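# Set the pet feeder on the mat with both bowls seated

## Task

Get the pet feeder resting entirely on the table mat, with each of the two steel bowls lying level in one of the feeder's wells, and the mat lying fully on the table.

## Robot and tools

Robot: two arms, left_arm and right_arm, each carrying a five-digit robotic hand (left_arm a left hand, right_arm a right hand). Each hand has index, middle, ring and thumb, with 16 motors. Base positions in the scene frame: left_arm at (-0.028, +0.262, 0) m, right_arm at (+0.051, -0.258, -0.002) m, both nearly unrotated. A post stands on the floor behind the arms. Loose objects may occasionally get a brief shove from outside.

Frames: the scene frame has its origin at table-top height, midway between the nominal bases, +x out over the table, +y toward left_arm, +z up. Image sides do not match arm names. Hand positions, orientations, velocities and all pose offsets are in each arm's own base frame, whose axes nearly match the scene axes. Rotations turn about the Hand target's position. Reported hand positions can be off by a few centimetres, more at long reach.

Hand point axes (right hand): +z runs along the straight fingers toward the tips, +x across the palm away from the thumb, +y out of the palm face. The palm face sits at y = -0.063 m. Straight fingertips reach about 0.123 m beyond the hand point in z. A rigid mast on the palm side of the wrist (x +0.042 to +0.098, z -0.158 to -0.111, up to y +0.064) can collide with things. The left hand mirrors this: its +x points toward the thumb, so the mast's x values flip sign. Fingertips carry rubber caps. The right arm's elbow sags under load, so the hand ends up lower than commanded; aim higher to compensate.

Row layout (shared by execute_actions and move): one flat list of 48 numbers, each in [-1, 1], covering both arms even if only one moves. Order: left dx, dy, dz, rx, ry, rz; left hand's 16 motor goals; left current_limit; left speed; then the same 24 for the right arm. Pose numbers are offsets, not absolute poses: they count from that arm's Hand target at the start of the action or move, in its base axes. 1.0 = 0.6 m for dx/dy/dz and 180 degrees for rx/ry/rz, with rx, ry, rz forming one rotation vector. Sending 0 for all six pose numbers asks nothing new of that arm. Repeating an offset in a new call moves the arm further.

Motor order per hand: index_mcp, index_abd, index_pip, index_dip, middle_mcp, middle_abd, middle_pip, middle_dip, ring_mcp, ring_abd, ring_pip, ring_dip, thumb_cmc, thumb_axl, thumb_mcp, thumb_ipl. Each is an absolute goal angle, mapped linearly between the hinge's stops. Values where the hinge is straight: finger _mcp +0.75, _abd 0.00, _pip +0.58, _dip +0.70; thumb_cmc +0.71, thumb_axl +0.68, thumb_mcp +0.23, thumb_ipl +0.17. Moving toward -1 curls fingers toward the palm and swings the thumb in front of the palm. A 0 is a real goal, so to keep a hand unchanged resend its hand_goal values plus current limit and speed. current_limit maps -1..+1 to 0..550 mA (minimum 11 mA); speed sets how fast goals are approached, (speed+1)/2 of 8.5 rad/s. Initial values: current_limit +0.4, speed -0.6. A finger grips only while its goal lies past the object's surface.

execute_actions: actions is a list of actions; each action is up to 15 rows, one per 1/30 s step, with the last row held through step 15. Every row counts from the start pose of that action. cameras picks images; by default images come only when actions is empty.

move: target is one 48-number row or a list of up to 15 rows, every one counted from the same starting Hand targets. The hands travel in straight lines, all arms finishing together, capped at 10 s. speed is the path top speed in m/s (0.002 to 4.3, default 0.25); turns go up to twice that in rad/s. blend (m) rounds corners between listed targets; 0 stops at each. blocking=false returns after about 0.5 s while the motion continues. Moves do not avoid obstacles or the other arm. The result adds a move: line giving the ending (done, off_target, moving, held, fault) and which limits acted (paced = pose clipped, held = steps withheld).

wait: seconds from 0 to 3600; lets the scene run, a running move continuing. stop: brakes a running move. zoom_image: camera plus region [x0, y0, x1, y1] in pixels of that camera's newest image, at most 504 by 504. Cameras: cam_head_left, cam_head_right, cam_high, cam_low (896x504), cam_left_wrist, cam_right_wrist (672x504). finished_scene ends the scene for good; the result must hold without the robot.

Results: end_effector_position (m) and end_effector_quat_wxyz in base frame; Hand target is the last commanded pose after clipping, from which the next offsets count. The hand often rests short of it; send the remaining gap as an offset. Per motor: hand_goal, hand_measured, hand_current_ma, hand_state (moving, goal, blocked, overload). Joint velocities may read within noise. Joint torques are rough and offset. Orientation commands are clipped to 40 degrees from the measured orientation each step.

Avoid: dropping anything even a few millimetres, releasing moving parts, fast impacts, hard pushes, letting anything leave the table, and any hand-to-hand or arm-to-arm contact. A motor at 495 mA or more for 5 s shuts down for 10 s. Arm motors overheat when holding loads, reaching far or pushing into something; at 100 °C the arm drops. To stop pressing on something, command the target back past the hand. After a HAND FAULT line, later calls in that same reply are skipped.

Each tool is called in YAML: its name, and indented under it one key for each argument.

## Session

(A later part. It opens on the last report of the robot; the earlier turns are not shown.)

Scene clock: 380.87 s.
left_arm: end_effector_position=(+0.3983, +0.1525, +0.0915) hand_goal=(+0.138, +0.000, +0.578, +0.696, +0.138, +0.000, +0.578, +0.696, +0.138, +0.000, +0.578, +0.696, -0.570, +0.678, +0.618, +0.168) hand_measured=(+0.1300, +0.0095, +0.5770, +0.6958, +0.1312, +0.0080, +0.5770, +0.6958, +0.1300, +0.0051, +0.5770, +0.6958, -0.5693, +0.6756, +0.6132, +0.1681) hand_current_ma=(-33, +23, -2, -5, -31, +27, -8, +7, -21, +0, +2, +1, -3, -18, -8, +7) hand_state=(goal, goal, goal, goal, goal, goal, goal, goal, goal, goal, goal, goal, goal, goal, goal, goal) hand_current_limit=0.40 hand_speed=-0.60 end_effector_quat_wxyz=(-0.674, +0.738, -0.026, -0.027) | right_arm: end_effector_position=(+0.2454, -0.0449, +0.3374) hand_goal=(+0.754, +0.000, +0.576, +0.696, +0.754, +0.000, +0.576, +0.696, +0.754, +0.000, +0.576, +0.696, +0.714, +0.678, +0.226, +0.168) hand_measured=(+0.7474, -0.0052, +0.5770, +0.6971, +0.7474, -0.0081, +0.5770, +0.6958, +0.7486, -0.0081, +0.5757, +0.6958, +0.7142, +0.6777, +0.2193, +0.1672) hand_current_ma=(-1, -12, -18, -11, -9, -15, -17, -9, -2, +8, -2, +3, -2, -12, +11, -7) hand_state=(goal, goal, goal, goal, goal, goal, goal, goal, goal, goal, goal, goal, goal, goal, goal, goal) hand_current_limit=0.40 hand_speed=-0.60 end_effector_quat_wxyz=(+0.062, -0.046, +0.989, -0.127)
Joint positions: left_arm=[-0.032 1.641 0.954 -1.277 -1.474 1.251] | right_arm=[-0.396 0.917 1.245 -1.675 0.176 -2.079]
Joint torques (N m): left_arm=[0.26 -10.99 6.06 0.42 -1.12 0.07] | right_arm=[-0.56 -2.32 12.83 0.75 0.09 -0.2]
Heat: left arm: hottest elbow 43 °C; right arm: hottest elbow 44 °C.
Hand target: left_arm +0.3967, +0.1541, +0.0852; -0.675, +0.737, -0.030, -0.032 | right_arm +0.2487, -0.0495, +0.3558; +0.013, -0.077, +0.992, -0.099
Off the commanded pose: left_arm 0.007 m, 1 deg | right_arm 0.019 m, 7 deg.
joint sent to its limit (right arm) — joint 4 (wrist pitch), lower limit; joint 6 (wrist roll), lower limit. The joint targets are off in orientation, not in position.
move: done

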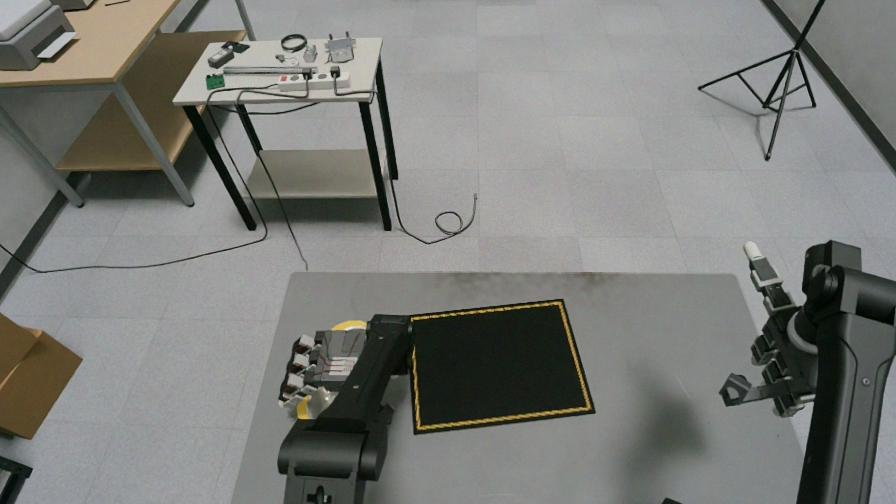

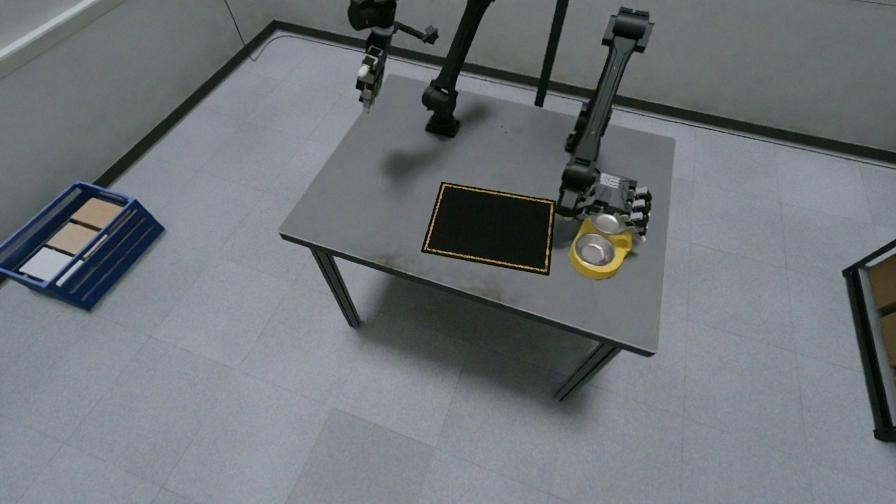

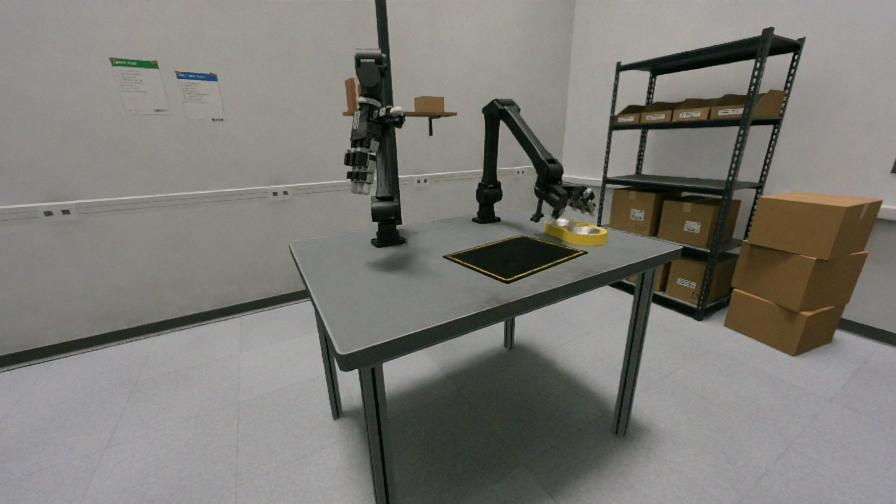

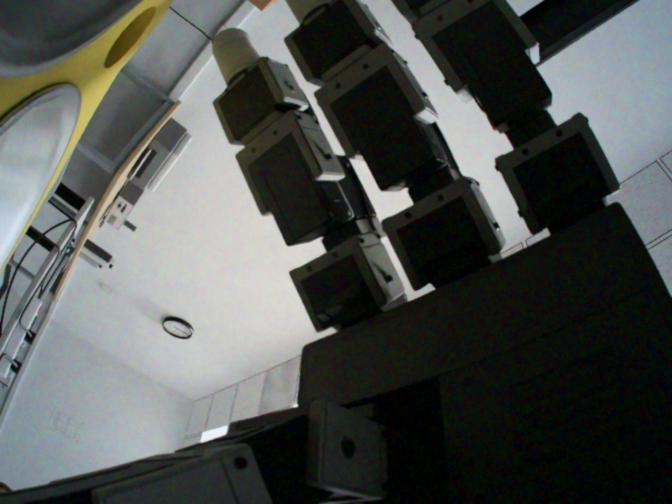

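move:
  target: [0.0167,0,-0.0333,0,0,0,0.137,0,0.577,0.696,0.137,0,0.577,0.696,0.137,0,0.577,0.696,-0.571,0.678,0.618,0.168,0.4,-0.6,0,0,0,0,0,0,0.754,0,0.576,0.696,0.754,0,0.576,0.696,0.754,0,0.576,0.696,0.714,0.678,0.226,0.168,0.4,-0.6]
  cameras: ["cam_head_left","cam_high","cam_low","cam_left_wrist"]
  speed: 0.1

zoom_image:
  camera: "cam_head_left"
  region: [260, 300, 400, 440]

zoom_image:
  camera: "cam_high"
  region: [560, 180, 680, 300]

zoom_image:
  camera: "cam_low"
  region: [520, 180, 620, 260]

Scene clock: 453.13 s.
left_arm: end_effector_position=(+0.4039, +0.1524, +0.0682) hand_goal=(+0.138, +0.000, +0.578, +0.696, +0.138, +0.000, +0.578, +0.696, +0.138, +0.000, +0.578, +0.696, -0.570, +0.678, +0.618, +0.168) hand_measured=(+0.1300, +0.0080, +0.5770, +0.6958, +0.1312, +0.0065, +0.5770, +0.6958, +0.1300, +0.0036, +0.5770, +0.6958, -0.5693, +0.6756, +0.6122, +0.1672) hand_current_ma=(-34, +22, -2, -10, -39, +23, -4, +5, -21, +1, +4, +0, -4, -22, -18, +18) hand_state=(goal, goal, goal, goal, goal, goal, goal, goal, goal, goal, goal, goal, goal, goal, goal, goal) hand_current_limit=0.40 hand_speed=-0.60 end_effector_quat_wxyz=(-0.674, +0.737, -0.029, -0.031) | right_arm: end_effector_position=(+0.2454, -0.0449, +0.3374) hand_goal=(+0.754, +0.000, +0.576, +0.696, +0.754, +0.000, +0.576, +0.696, +0.754, +0.000, +0.576, +0.696, +0.714, +0.678, +0.226, +0.168) hand_measured=(+0.7486, -0.0052, +0.5770, +0.6958, +0.7474, -0.0081, +0.5770, +0.6958, +0.7474, -0.0066, +0.5757, +0.6958, +0.7142, +0.6777, +0.2193, +0.1672) hand_current_ma=(-2, -18, -16, -5, -9, -12, +6, +4, -3, +19, -19, +0, +13, +3, -8, +3) hand_state=(goal, goal, goal, goal, goal, goal, goal, goal, goal, goal, goal, goal, goal, goal, goal, goal) hand_current_limit=0.40 hand_speed=-0.60 end_effector_quat_wxyz=(+0.062, -0.046, +0.989, -0.127)
Joint positions: left_arm=[-0.032 1.701 0.954 -1.225 -1.475 1.253] | right_arm=[-0.396 0.917 1.245 -1.675 0.176 -2.079]
Joint torques (N m): left_arm=[0.32 -11.69 6.67 0.38 -1.1 0.09] | right_arm=[-0.62 -2.32 12.92 0.65 0.09 -0.21]
Motor temperatures (°C): left_arm=[28 31 38 31 30 29] | right_arm=[29 30 44 27 29 29]
Heat: left arm: hottest elbow 38 °C; right arm: hottest elbow 44 °C.
Hand target: left_arm +0.4067, +0.1541, +0.0652; -0.675, +0.737, -0.030, -0.032 | right_arm +0.2487, -0.0495, +0.3558; +0.013, -0.077, +0.992, -0.099
Off the commanded pose: left_arm 0.004 m, 0 deg | right_arm 0.019 m, 7 deg.
joint sent to its limit (right arm) — joint 4 (wrist pitch), lower limit; joint 6 (wrist roll), lower limit. The joint targets are off in orientation, not in position.
move: done

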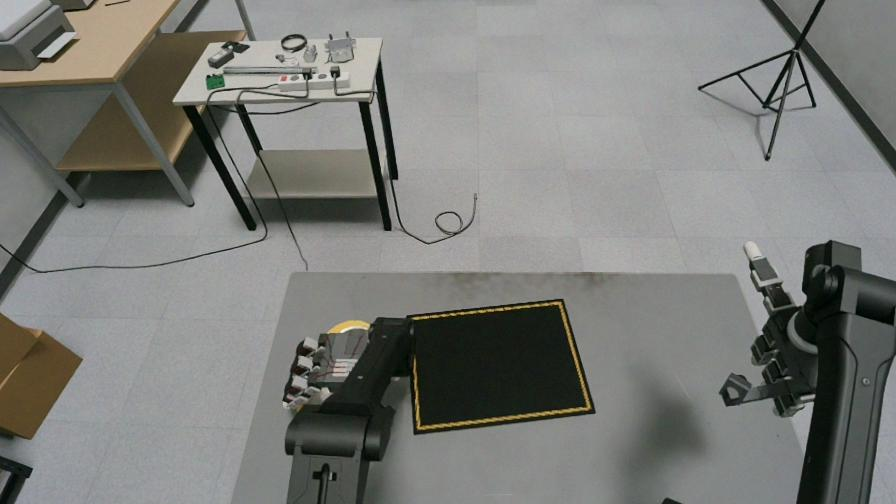

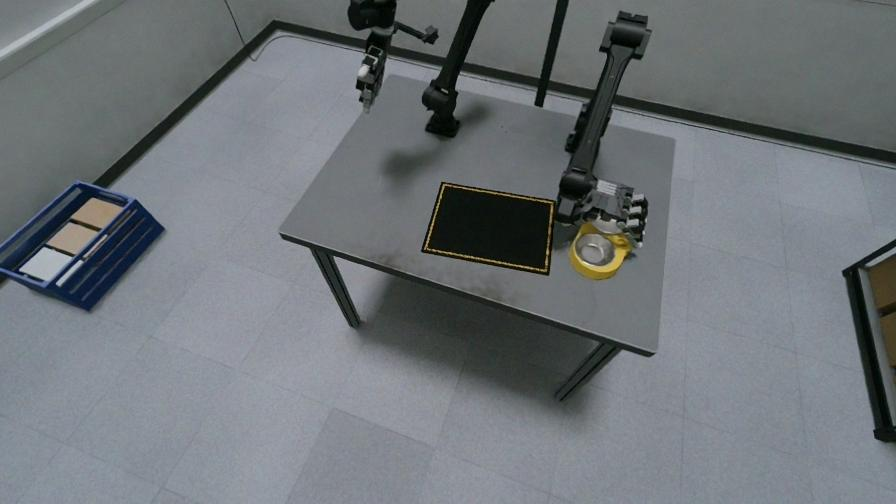

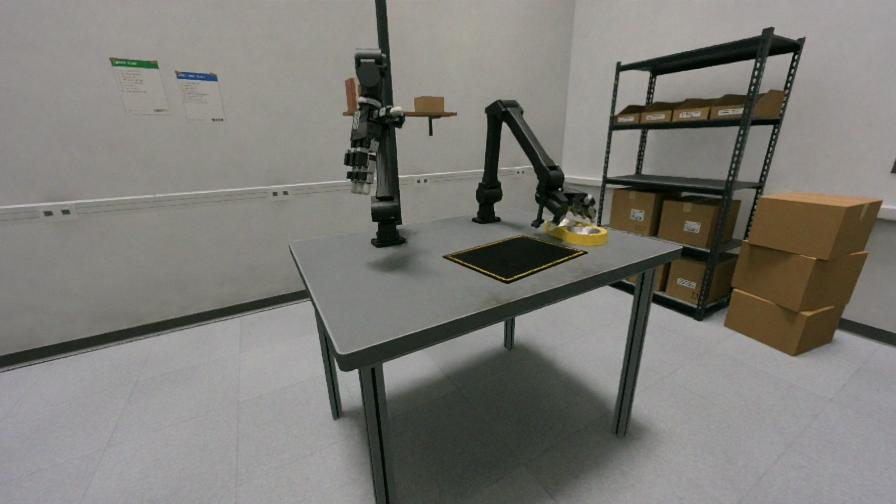

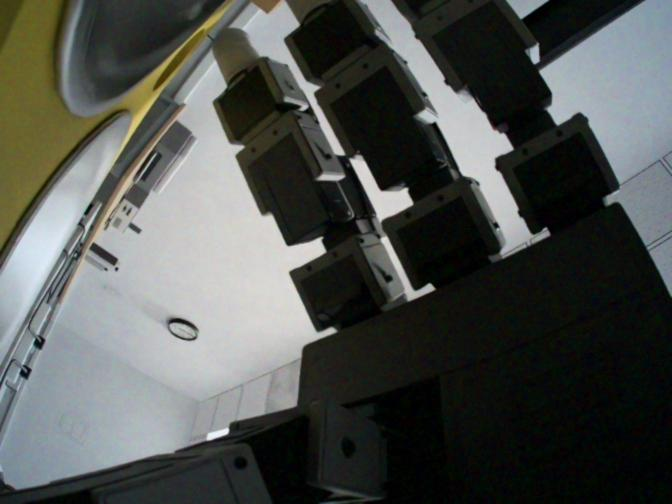

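Scaled by 3.600 from the camera's image (finer frame: 1280x720).

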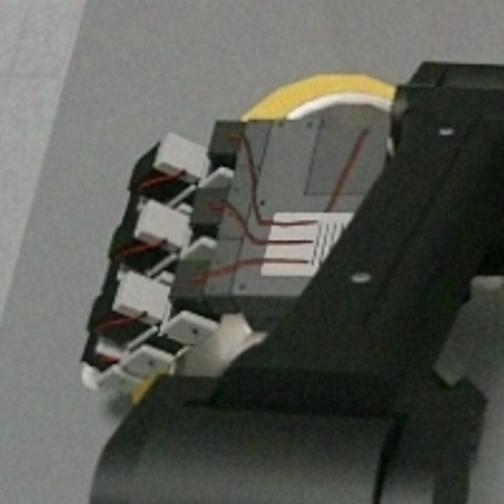

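Scaled by 4.200 from the camera's image (finer frame: 1280x720).

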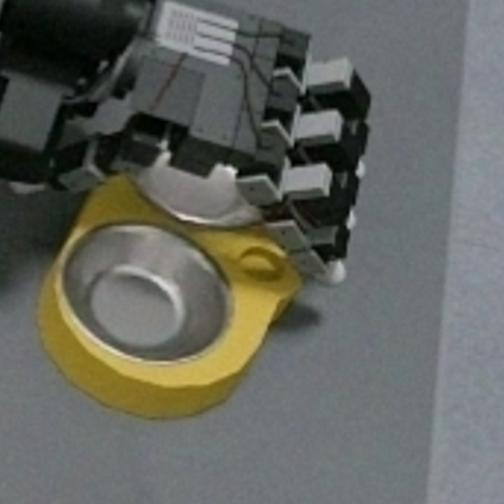

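Scaled by 5.040 from the camera's image (finer frame: 1280x720).

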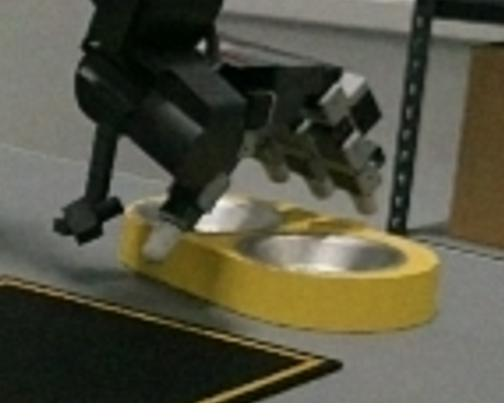

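move:
  target: [0.03,0,-0.0183,0,0,0,0.137,0,0.577,0.696,0.137,0,0.577,0.696,0.137,0,0.577,0.696,-0.571,0.678,0.618,0.168,0.4,-0.6,0,0,0,0,0,0,0.754,0,0.576,0.696,0.754,0,0.576,0.696,0.754,0,0.576,0.696,0.714,0.678,0.226,0.168,0.4,-0.6]
  cameras: ["cam_head_left","cam_high","cam_low","cam_left_wrist"]
  speed: 0.08

zoom_image:
  camera: "cam_high"
  region: [560, 180, 680, 300]

zoom_image:
  camera: "cam_low"
  region: [520, 180, 620, 260]

Scene clock: 491.20 s.
left_arm: end_effector_position=(+0.4112, +0.1522, +0.0526) hand_goal=(+0.138, +0.000, +0.578, +0.696, +0.138, +0.000, +0.578, +0.696, +0.138, +0.000, +0.578, +0.696, -0.570, +0.678, +0.618, +0.168) hand_measured=(+0.1324, +0.0007, +0.5821, +0.6996, +0.1312, +0.0080, +0.5770, +0.6958, +0.1300, +0.0036, +0.5770, +0.6958, -0.5693, +0.6756, +0.6132, +0.1681) hand_current_ma=(-26, +12, +15, -3, -36, +27, -6, +5, -24, -1, +8, +7, -13, -22, -15, +7) hand_state=(goal, goal, goal, goal, goal, goal, goal, goal, goal, goal, goal, goal, goal, goal, goal, goal) hand_current_limit=0.40 hand_speed=-0.60 end_effector_quat_wxyz=(-0.675, +0.736, -0.037, -0.038) | right_arm: end_effector_position=(+0.2454, -0.0449, +0.3374) hand_goal=(+0.754, +0.000, +0.576, +0.696, +0.754, +0.000, +0.576, +0.696, +0.754, +0.000, +0.576, +0.696, +0.714, +0.678, +0.226, +0.168) hand_measured=(+0.7486, -0.0052, +0.5770, +0.6958, +0.7474, -0.0096, +0.5770, +0.6958, +0.7474, -0.0081, +0.5770, +0.6971, +0.7142, +0.6777, +0.2193, +0.1681) hand_current_ma=(+5, +8, -7, +0, -20, -4, +3, +1, -1, +11, -15, -12, +10, -5, +1, +3) hand_state=(goal, goal, goal, goal, goal, goal, goal, goal, goal, goal, goal, goal, goal, goal, goal, goal) hand_current_limit=0.40 hand_speed=-0.60 end_effector_quat_wxyz=(+0.062, -0.046, +0.989, -0.127)
Joint positions: left_arm=[-0.032 1.753 0.973 -1.205 -1.476 1.261] | right_arm=[-0.396 0.917 1.245 -1.675 0.176 -2.079]
Joint torques (N m): left_arm=[0.38 -11.99 8.5 0.38 -1.05 0.1] | right_arm=[-0.38 -2.26 12.9 0.73 0.11 -0.21]
Heat: left arm: hottest elbow 38 °C; right arm: hottest elbow 44 °C.
Hand target: left_arm +0.4247, +0.1541, +0.0541; -0.675, +0.737, -0.030, -0.032 | right_arm +0.2487, -0.0495, +0.3558; +0.013, -0.077, +0.992, -0.099
Off the commanded pose: left_arm 0.014 m, 1 deg | right_arm 0.019 m, 7 deg.
joint sent to its limit (right arm) — joint 4 (wrist pitch), lower limit; joint 6 (wrist roll), lower limit. The joint targets are off in orientation, not in position.
move: off_target (left_arm)

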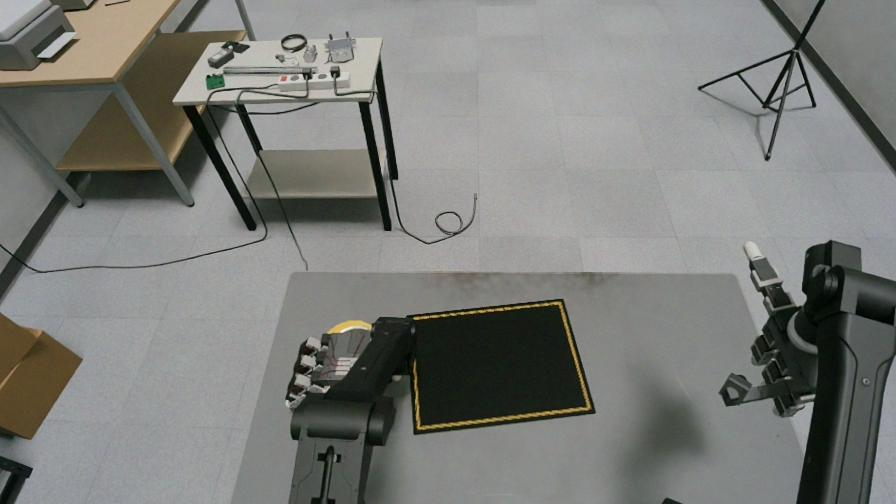

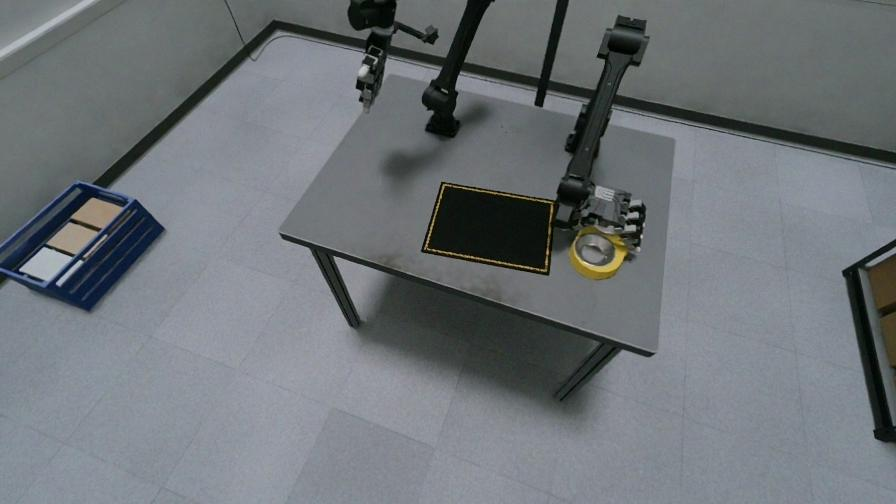

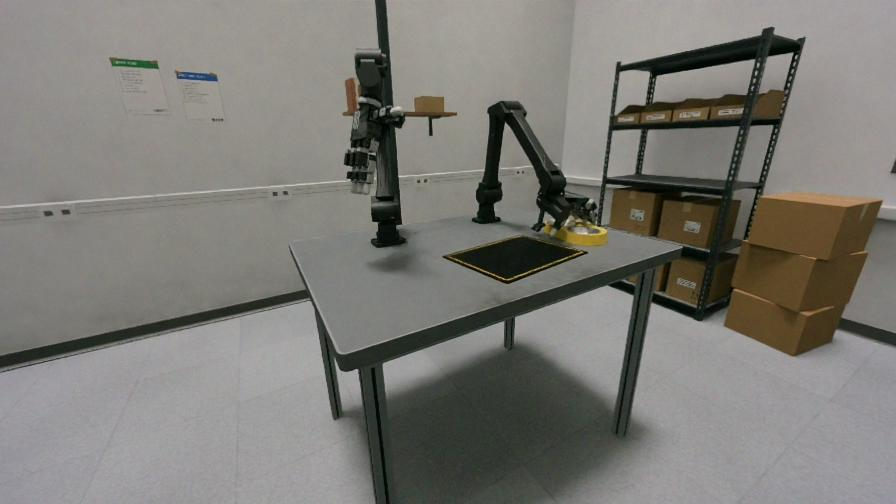

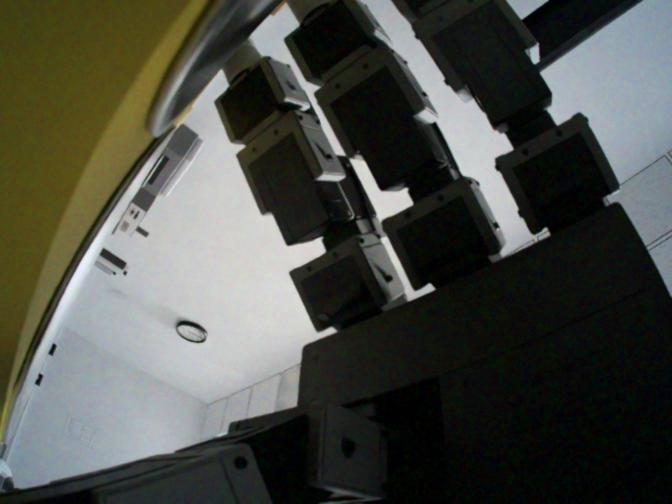

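Scaled by 4.200 from the camera's image (finer frame: 1280x720).

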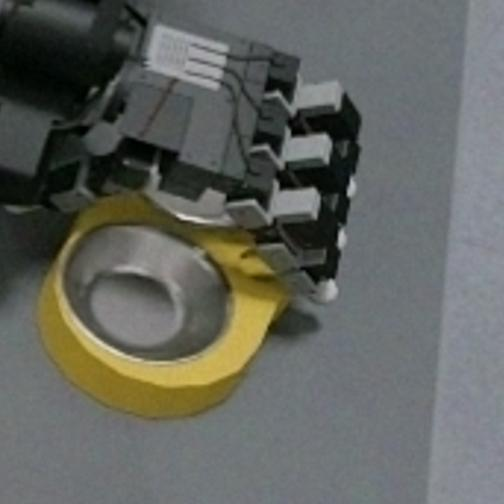

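Scaled by 5.040 from the camera's image (finer frame: 1280x720).

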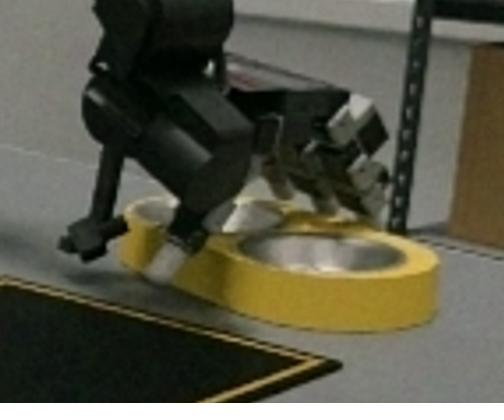

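move:
  target:
    - [0,0,0.05,0,0,0,0.301,0,0.401,0.333,0.301,0,0.401,0.333,0.301,0,0.401,0.333,-0.571,0.678,0.674,0.168,0.4,-0.6,0,0,0,0,0,0,0.754,0,0.576,0.696,0.754,0,0.576,0.696,0.754,0,0.576,0.696,0.714,0.678,0.226,0.168,0.4,-0.6]
    - [0.0,0.005,0.05,0,0,0,0.301,0,0.401,0.333,0.301,0,0.401,0.333,0.301,0,0.401,0.333,-0.571,0.678,0.674,0.168,0.4,-0.6,0,0,0,0,0,0,0.754,0,0.576,0.696,0.754,0,0.576,0.696,0.754,0,0.576,0.696,0.714,0.678,0.226,0.168,0.4,-0.6]
    - [0.0,0.005,0.0,0,0,0,0.301,0,0.401,0.333,0.301,0,0.401,0.333,0.301,0,0.401,0.333,-0.571,0.678,0.674,0.168,0.4,-0.6,0,0,0,0,0,0,0.754,0,0.576,0.696,0.754,0,0.576,0.696,0.754,0,0.576,0.696,0.714,0.678,0.226,0.168,0.4,-0.6]
  cameras: ["cam_head_left","cam_high","cam_low","cam_left_wrist"]
  speed: 0.08

zoom_image:
  camera: "cam_high"
  region: [560, 180, 680, 300]

zoom_image:
  camera: "cam_low"
  region: [520, 180, 620, 260]

Scene clock: 557.57 s.
left_arm: end_effector_position=(+0.4250, +0.1527, +0.0595) hand_goal=(+0.302, +0.000, +0.402, +0.334, +0.302, +0.000, +0.402, +0.334, +0.302, +0.000, +0.402, +0.334, -0.570, +0.678, +0.674, +0.168) hand_measured=(+0.2940, +0.0065, +0.3999, +0.3390, +0.2831, +0.0065, +0.3986, +0.3327, +0.2807, +0.0036, +0.3999, +0.3352, -0.5680, +0.6756, +0.6676, +0.1681) hand_current_ma=(-35, +24, -11, +11, -84, +27, -19, +8, -70, +3, +1, +7, -4, -18, -17, +14) hand_state=(goal, goal, goal, goal, goal, goal, goal, goal, blocked, goal, goal, goal, goal, goal, goal, goal) hand_current_limit=0.40 hand_speed=-0.60 end_effector_quat_wxyz=(-0.675, +0.737, -0.029, -0.026) | right_arm: end_effector_position=(+0.2454, -0.0449, +0.3374) hand_goal=(+0.754, +0.000, +0.576, +0.696, +0.754, +0.000, +0.576, +0.696, +0.754, +0.000, +0.576, +0.696, +0.714, +0.678, +0.226, +0.168) hand_measured=(+0.7486, -0.0052, +0.5770, +0.6971, +0.7462, -0.0096, +0.5757, +0.6958, +0.7474, -0.0081, +0.5770, +0.6958, +0.7129, +0.6767, +0.2193, +0.1672) hand_current_ma=(-4, -15, -18, -1, -15, -13, -1, -8, -7, +14, -2, +7, +8, -13, +2, +3) hand_state=(goal, goal, goal, goal, goal, goal, goal, goal, goal, goal, goal, goal, goal, goal, goal, goal) hand_current_limit=0.40 hand_speed=-0.60 end_effector_quat_wxyz=(+0.062, -0.046, +0.989, -0.127)
Joint positions: left_arm=[-0.03 1.741 0.989 -1.134 -1.478 1.332] | right_arm=[-0.396 0.917 1.245 -1.675 0.176 -2.079]
Joint torques (N m): left_arm=[0.73 -12.28 6.41 0.51 -1.14 0.09] | right_arm=[-0.67 -2.49 12.9 0.66 0.11 -0.21]
Heat: left arm: hottest elbow 38 °C; right arm: hottest elbow 45 °C.
Hand target: left_arm +0.4248, +0.1572, +0.0542; -0.675, +0.737, -0.030, -0.032 | right_arm +0.2487, -0.0495, +0.3558; +0.013, -0.077, +0.992, -0.099
Off the commanded pose: left_arm 0.007 m, 1 deg | right_arm 0.019 m, 7 deg.
joint sent to its limit (right arm) — joint 4 (wrist pitch), lower limit; joint 6 (wrist roll), lower limit. The joint targets are off in orientation, not in position.
move: done

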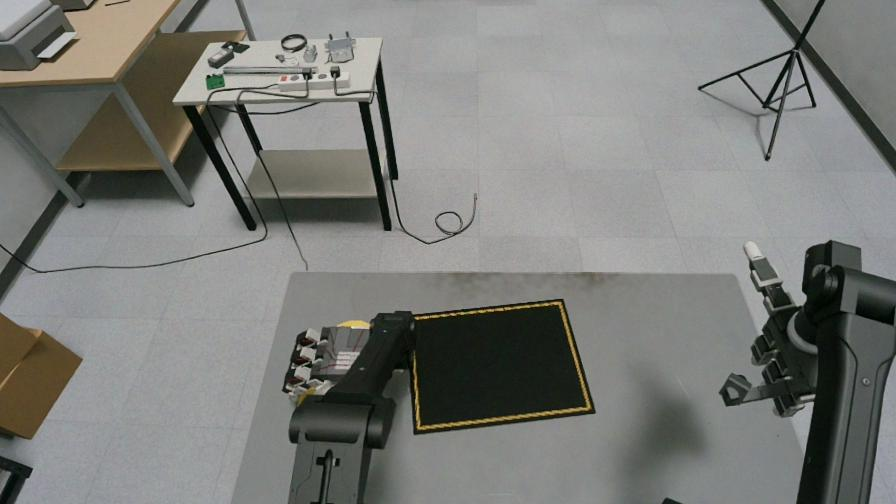

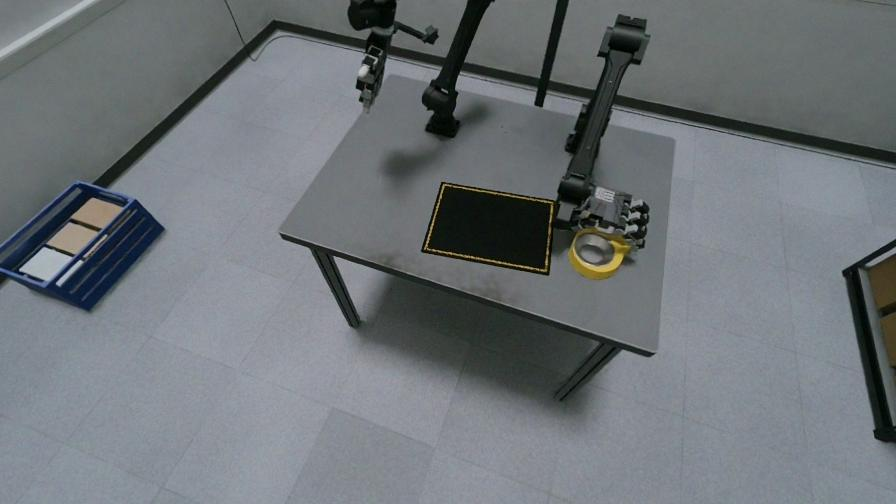

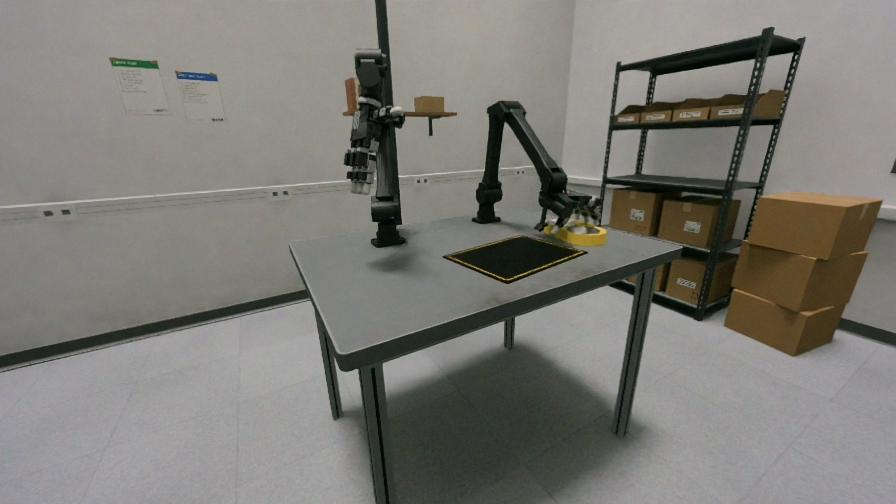

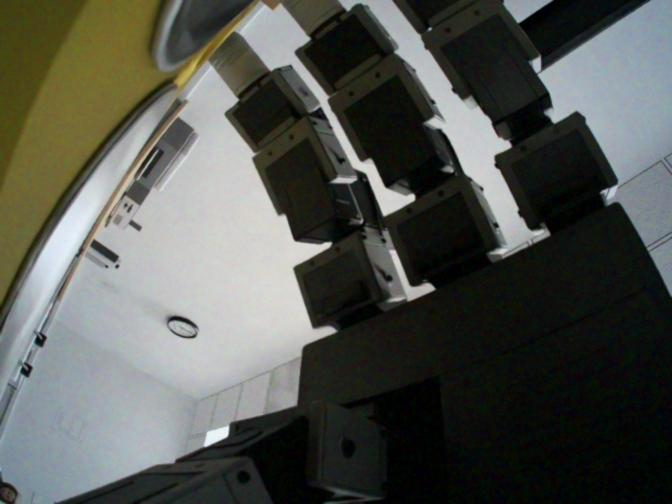

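Scaled by 4.200 from the camera's image (finer frame: 1280x720).

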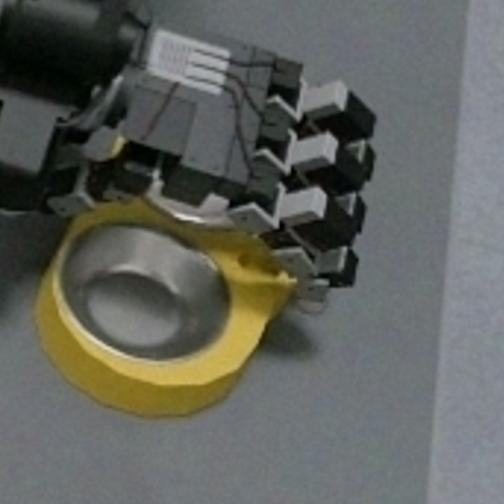

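Scaled by 5.040 from the camera's image (finer frame: 1280x720).

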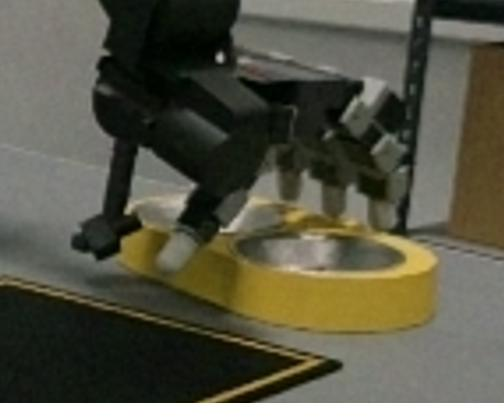

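zoom_image:
  camera: "cam_low"
  region: [530, 195, 620, 255]

zoom_image:
  camera: "cam_head_left"
  region: [270, 310, 370, 420]

zoom_image:
  camera: "cam_left_wrist"
  region: [0, 0, 400, 300]

Scaled by 5.600 from the camera's image (finer frame: 1280x720).

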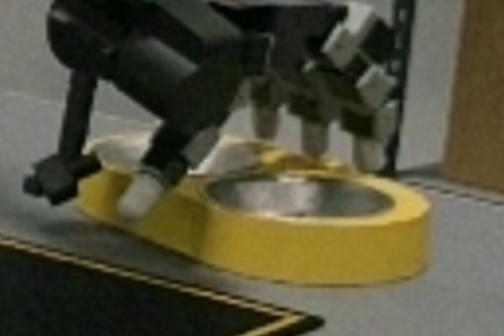

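Scaled by 4.582 from the camera's image (finer frame: 1280x720).

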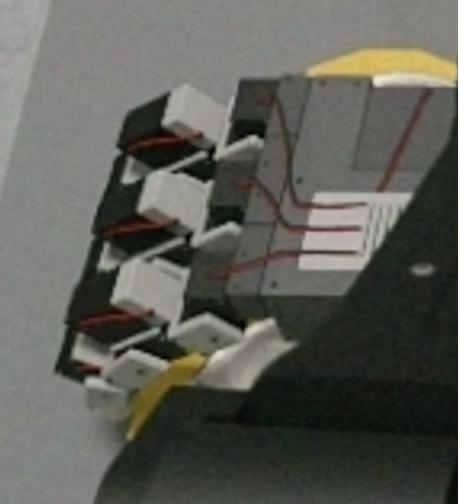

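Scaled by 1.260 from the camera's image (finer frame: 960x720).

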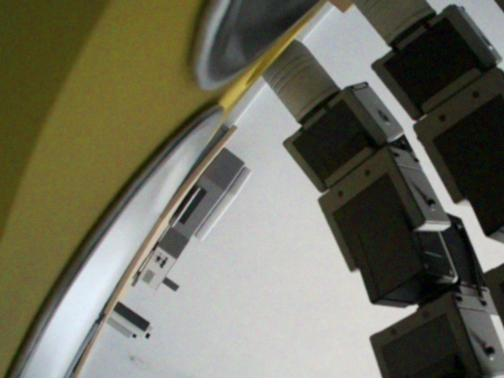

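move:
  target: [0.0,0.0,-0.024,0,0,0,0.301,0,0.401,0.333,0.301,0,0.401,0.333,0.301,0,0.401,0.333,-0.571,0.678,0.674,0.168,0.4,-0.6,0,0,0,0,0,0,0.754,0,0.576,0.696,0.754,0,0.576,0.696,0.754,0,0.576,0.696,0.714,0.678,0.226,0.168,0.4,-0.6]
  cameras: ["cam_high","cam_low","cam_left_wrist"]
  speed: 0.05

zoom_image:
  camera: "cam_low"
  region: [530, 195, 620, 255]

zoom_image:
  camera: "cam_high"
  region: [590, 200, 670, 280]

Scene clock: 596.60 s.
left_arm: end_effector_position=(+0.4295, +0.1533, +0.0496) hand_goal=(+0.302, +0.000, +0.402, +0.334, +0.302, +0.000, +0.402, +0.334, +0.302, +0.000, +0.402, +0.334, -0.570, +0.678, +0.674, +0.168) hand_measured=(+0.2940, +0.0065, +0.3986, +0.3390, +0.2831, +0.0065, +0.3986, +0.3327, +0.2976, -0.0008, +0.4063, +0.3352, -0.5693, +0.6756, +0.6676, +0.1681) hand_current_ma=(-35, +21, -6, +4, -82, +19, -11, +3, -16, -14, +18, +8, -5, -21, -12, +12) hand_state=(goal, goal, goal, goal, goal, goal, goal, goal, goal, goal, goal, goal, goal, goal, goal, goal) hand_current_limit=0.40 hand_speed=-0.60 end_effector_quat_wxyz=(-0.675, +0.737, -0.025, -0.022) | right_arm: end_effector_position=(+0.2454, -0.0449, +0.3374) hand_goal=(+0.754, +0.000, +0.576, +0.696, +0.754, +0.000, +0.576, +0.696, +0.754, +0.000, +0.576, +0.696, +0.714, +0.678, +0.226, +0.168) hand_measured=(+0.7486, -0.0052, +0.5770, +0.6958, +0.7474, -0.0081, +0.5770, +0.6958, +0.7486, -0.0096, +0.5770, +0.6971, +0.7154, +0.6767, +0.2193, +0.1672) hand_current_ma=(+10, -15, -6, -11, -13, -5, +3, -6, +8, +13, -18, -7, +6, -3, -1, -1) hand_state=(goal, goal, goal, goal, goal, goal, goal, goal, goal, goal, goal, goal, goal, goal, goal, goal) hand_current_limit=0.40 hand_speed=-0.60 end_effector_quat_wxyz=(+0.062, -0.046, +0.989, -0.127)
Joint positions: left_arm=[-0.028 1.765 0.989 -1.093 -1.479 1.338] | right_arm=[-0.396 0.917 1.245 -1.675 0.176 -2.079]
Joint torques (N m): left_arm=[0.62 -12.22 5.45 0.58 -1.1 0.07] | right_arm=[-0.73 -2.49 12.93 0.69 0.1 -0.21]
Heat: left arm: hottest elbow 37 °C; right arm: hottest elbow 45 °C.
Hand target: left_arm +0.4248, +0.1571, +0.0398; -0.675, +0.737, -0.030, -0.032 | right_arm +0.2487, -0.0495, +0.3558; +0.013, -0.077, +0.992, -0.099
Off the commanded pose: left_arm 0.012 m, 1 deg | right_arm 0.019 m, 7 deg.
joint sent to its limit (right arm) — joint 4 (wrist pitch), lower limit; joint 6 (wrist roll), lower limit. The joint targets are off in orientation, not in position.
move: off_target (left_arm)

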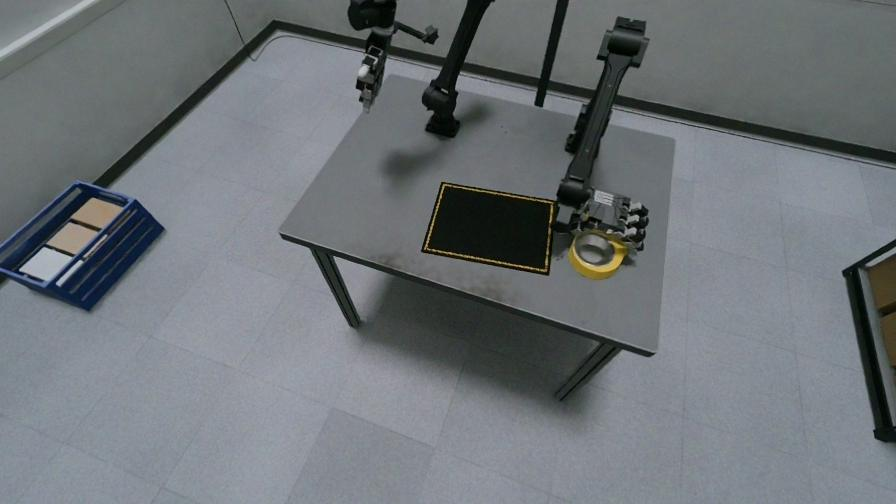

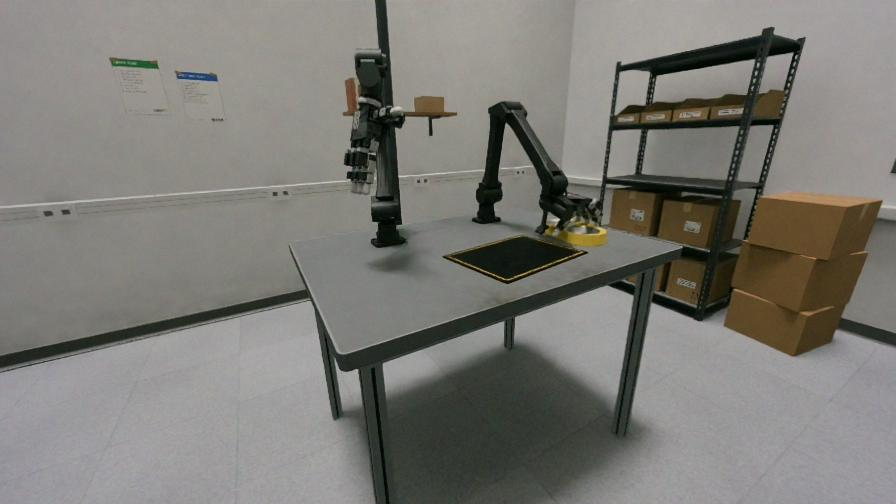

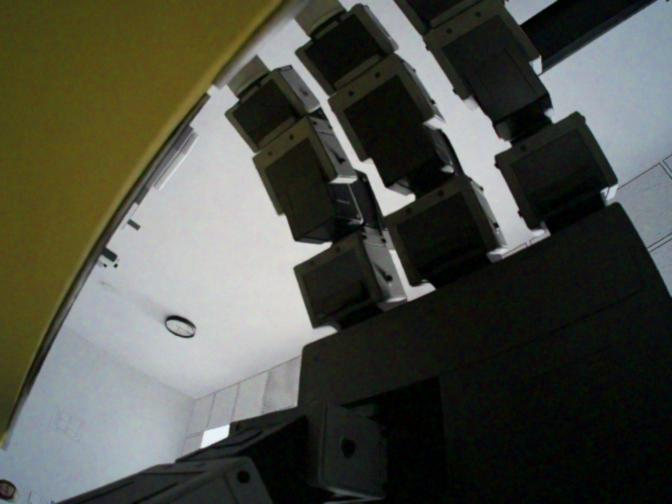

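Scaled by 5.600 from the camera's image (finer frame: 1280x720).

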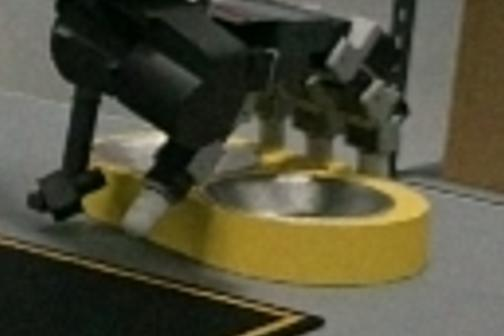

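Scaled by 6.300 from the camera's image (finer frame: 1280x720).

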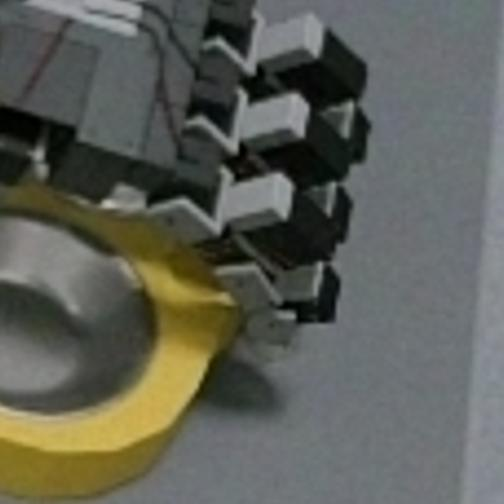

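move:
  target: [0.0,0.0,-0.012,0,0,0,0.356,0,0.401,0.333,0.356,0,0.401,0.333,0.356,0,0.401,0.333,-0.571,0.678,0.674,0.168,0.4,-0.6,0,0,0,0,0,0,0.754,0,0.576,0.696,0.754,0,0.576,0.696,0.754,0,0.576,0.696,0.714,0.678,0.226,0.168,0.4,-0.6]
  cameras: ["cam_high","cam_low","cam_left_wrist"]
  speed: 0.05

zoom_image:
  camera: "cam_low"
  region: [530, 195, 620, 255]

zoom_image:
  camera: "cam_high"
  region: [590, 200, 670, 280]

Scene clock: 611.60 s.
left_arm: end_effector_position=(+0.4308, +0.1533, +0.0438) hand_goal=(+0.356, +0.000, +0.402, +0.334, +0.356, +0.000, +0.402, +0.334, +0.356, +0.000, +0.402, +0.334, -0.570, +0.678, +0.674, +0.168) hand_measured=(+0.3314, +0.0065, +0.3986, +0.3390, +0.3338, +0.0065, +0.3999, +0.3301, +0.3314, +0.0051, +0.3999, +0.3352, -0.5693, +0.6756, +0.6676, +0.1681) hand_current_ma=(-96, +21, -5, +13, -88, +20, -11, -5, -83, -3, -4, +5, -7, -16, -19, +5) hand_state=(blocked, goal, goal, goal, blocked, goal, goal, goal, blocked, goal, goal, goal, goal, goal, goal, goal) hand_current_limit=0.40 hand_speed=-0.60 end_effector_quat_wxyz=(-0.675, +0.737, -0.025, -0.022) | right_arm: end_effector_position=(+0.2454, -0.0449, +0.3374) hand_goal=(+0.754, +0.000, +0.576, +0.696, +0.754, +0.000, +0.576, +0.696, +0.754, +0.000, +0.576, +0.696, +0.714, +0.678, +0.226, +0.168) hand_measured=(+0.7486, -0.0066, +0.5770, +0.6958, +0.7462, -0.0096, +0.5770, +0.6971, +0.7474, -0.0081, +0.5757, +0.6958, +0.7142, +0.6767, +0.2203, +0.1672) hand_current_ma=(-10, -16, -7, -4, -12, +1, +6, +12, +1, +7, -3, -13, +13, -8, -1, +2) hand_state=(goal, goal, goal, goal, goal, goal, goal, goal, goal, goal, goal, goal, goal, goal, goal, goal) hand_current_limit=0.40 hand_speed=-0.60 end_effector_quat_wxyz=(+0.062, -0.046, +0.989, -0.127)
Joint positions: left_arm=[-0.028 1.778 0.988 -1.072 -1.479 1.344] | right_arm=[-0.396 0.917 1.245 -1.675 0.176 -2.079]
Joint torques (N m): left_arm=[0.62 -12.22 5.08 0.51 -1.09 0.03] | right_arm=[-0.67 -2.37 12.89 0.69 0.1 -0.2]
Heat: left arm: hottest elbow 37 °C; right arm: hottest elbow 45 °C.
Hand target: left_arm +0.4247, +0.1571, +0.0325; -0.675, +0.737, -0.030, -0.032 | right_arm +0.2487, -0.0495, +0.3558; +0.013, -0.077, +0.992, -0.099
Off the commanded pose: left_arm 0.013 m, 1 deg | right_arm 0.019 m, 7 deg.
joint sent to its limit (right arm) — joint 4 (wrist pitch), lower limit; joint 6 (wrist roll), lower limit. The joint targets are off in orientation, not in position.
move: off_target (left_arm)

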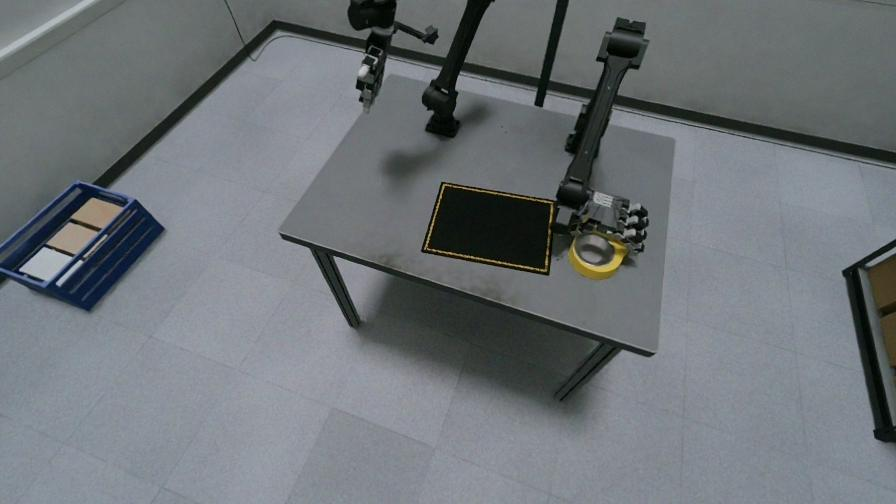

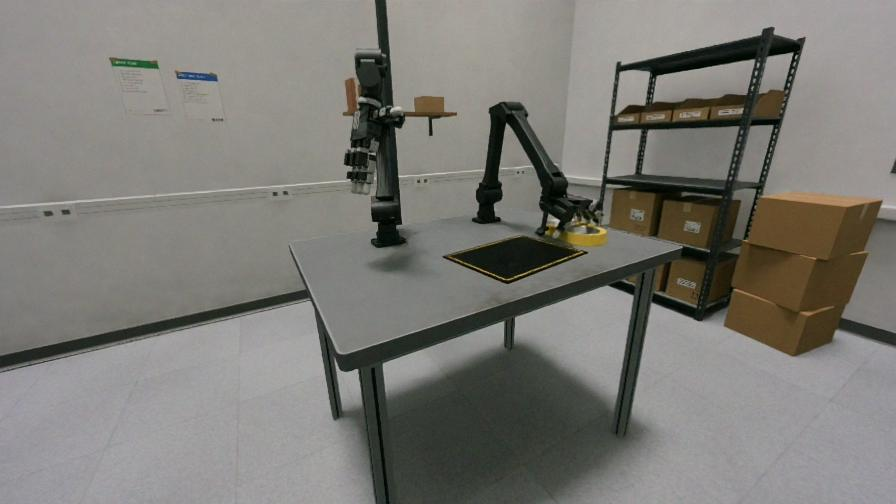

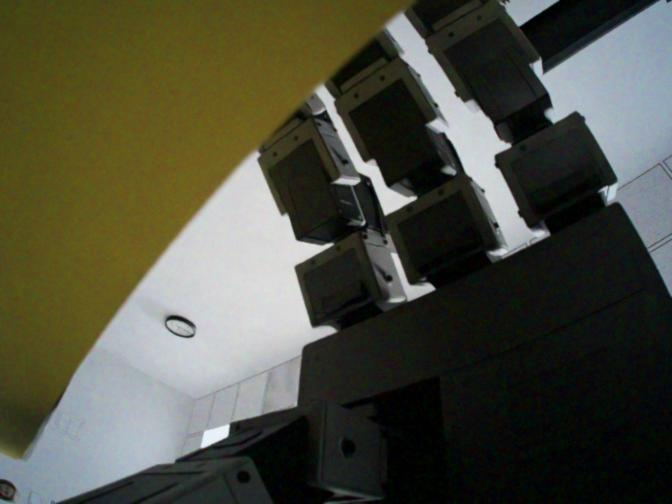

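Scaled by 5.600 from the camera's image (finer frame: 1280x720).

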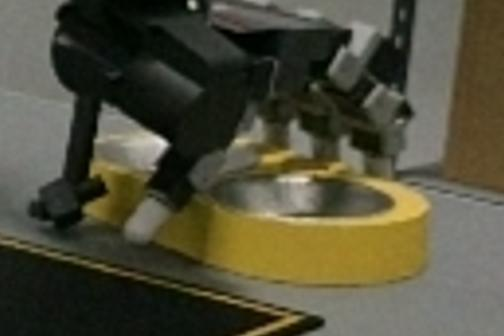

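Scaled by 6.300 from the camera's image (finer frame: 1280x720).

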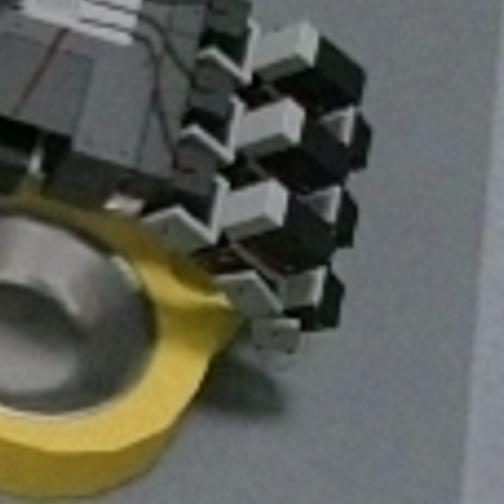

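zoom_image:
  camera: "cam_low"
  region: [525, 215, 575, 245]

zoom_image:
  camera: "cam_high"
  region: [540, 190, 620, 250]

Scaled by 10.080 from the camera's image (finer frame: 1280x720).

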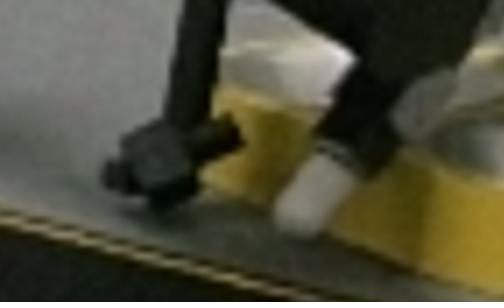

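Scaled by 6.300 from the camera's image (finer frame: 1280x720).

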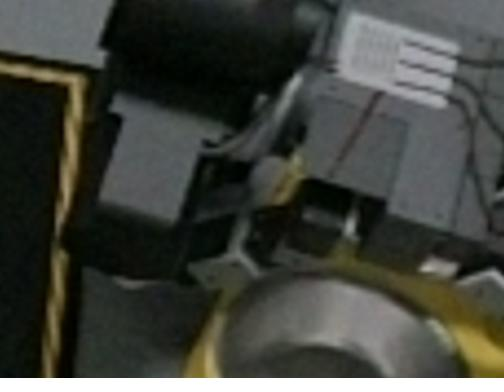

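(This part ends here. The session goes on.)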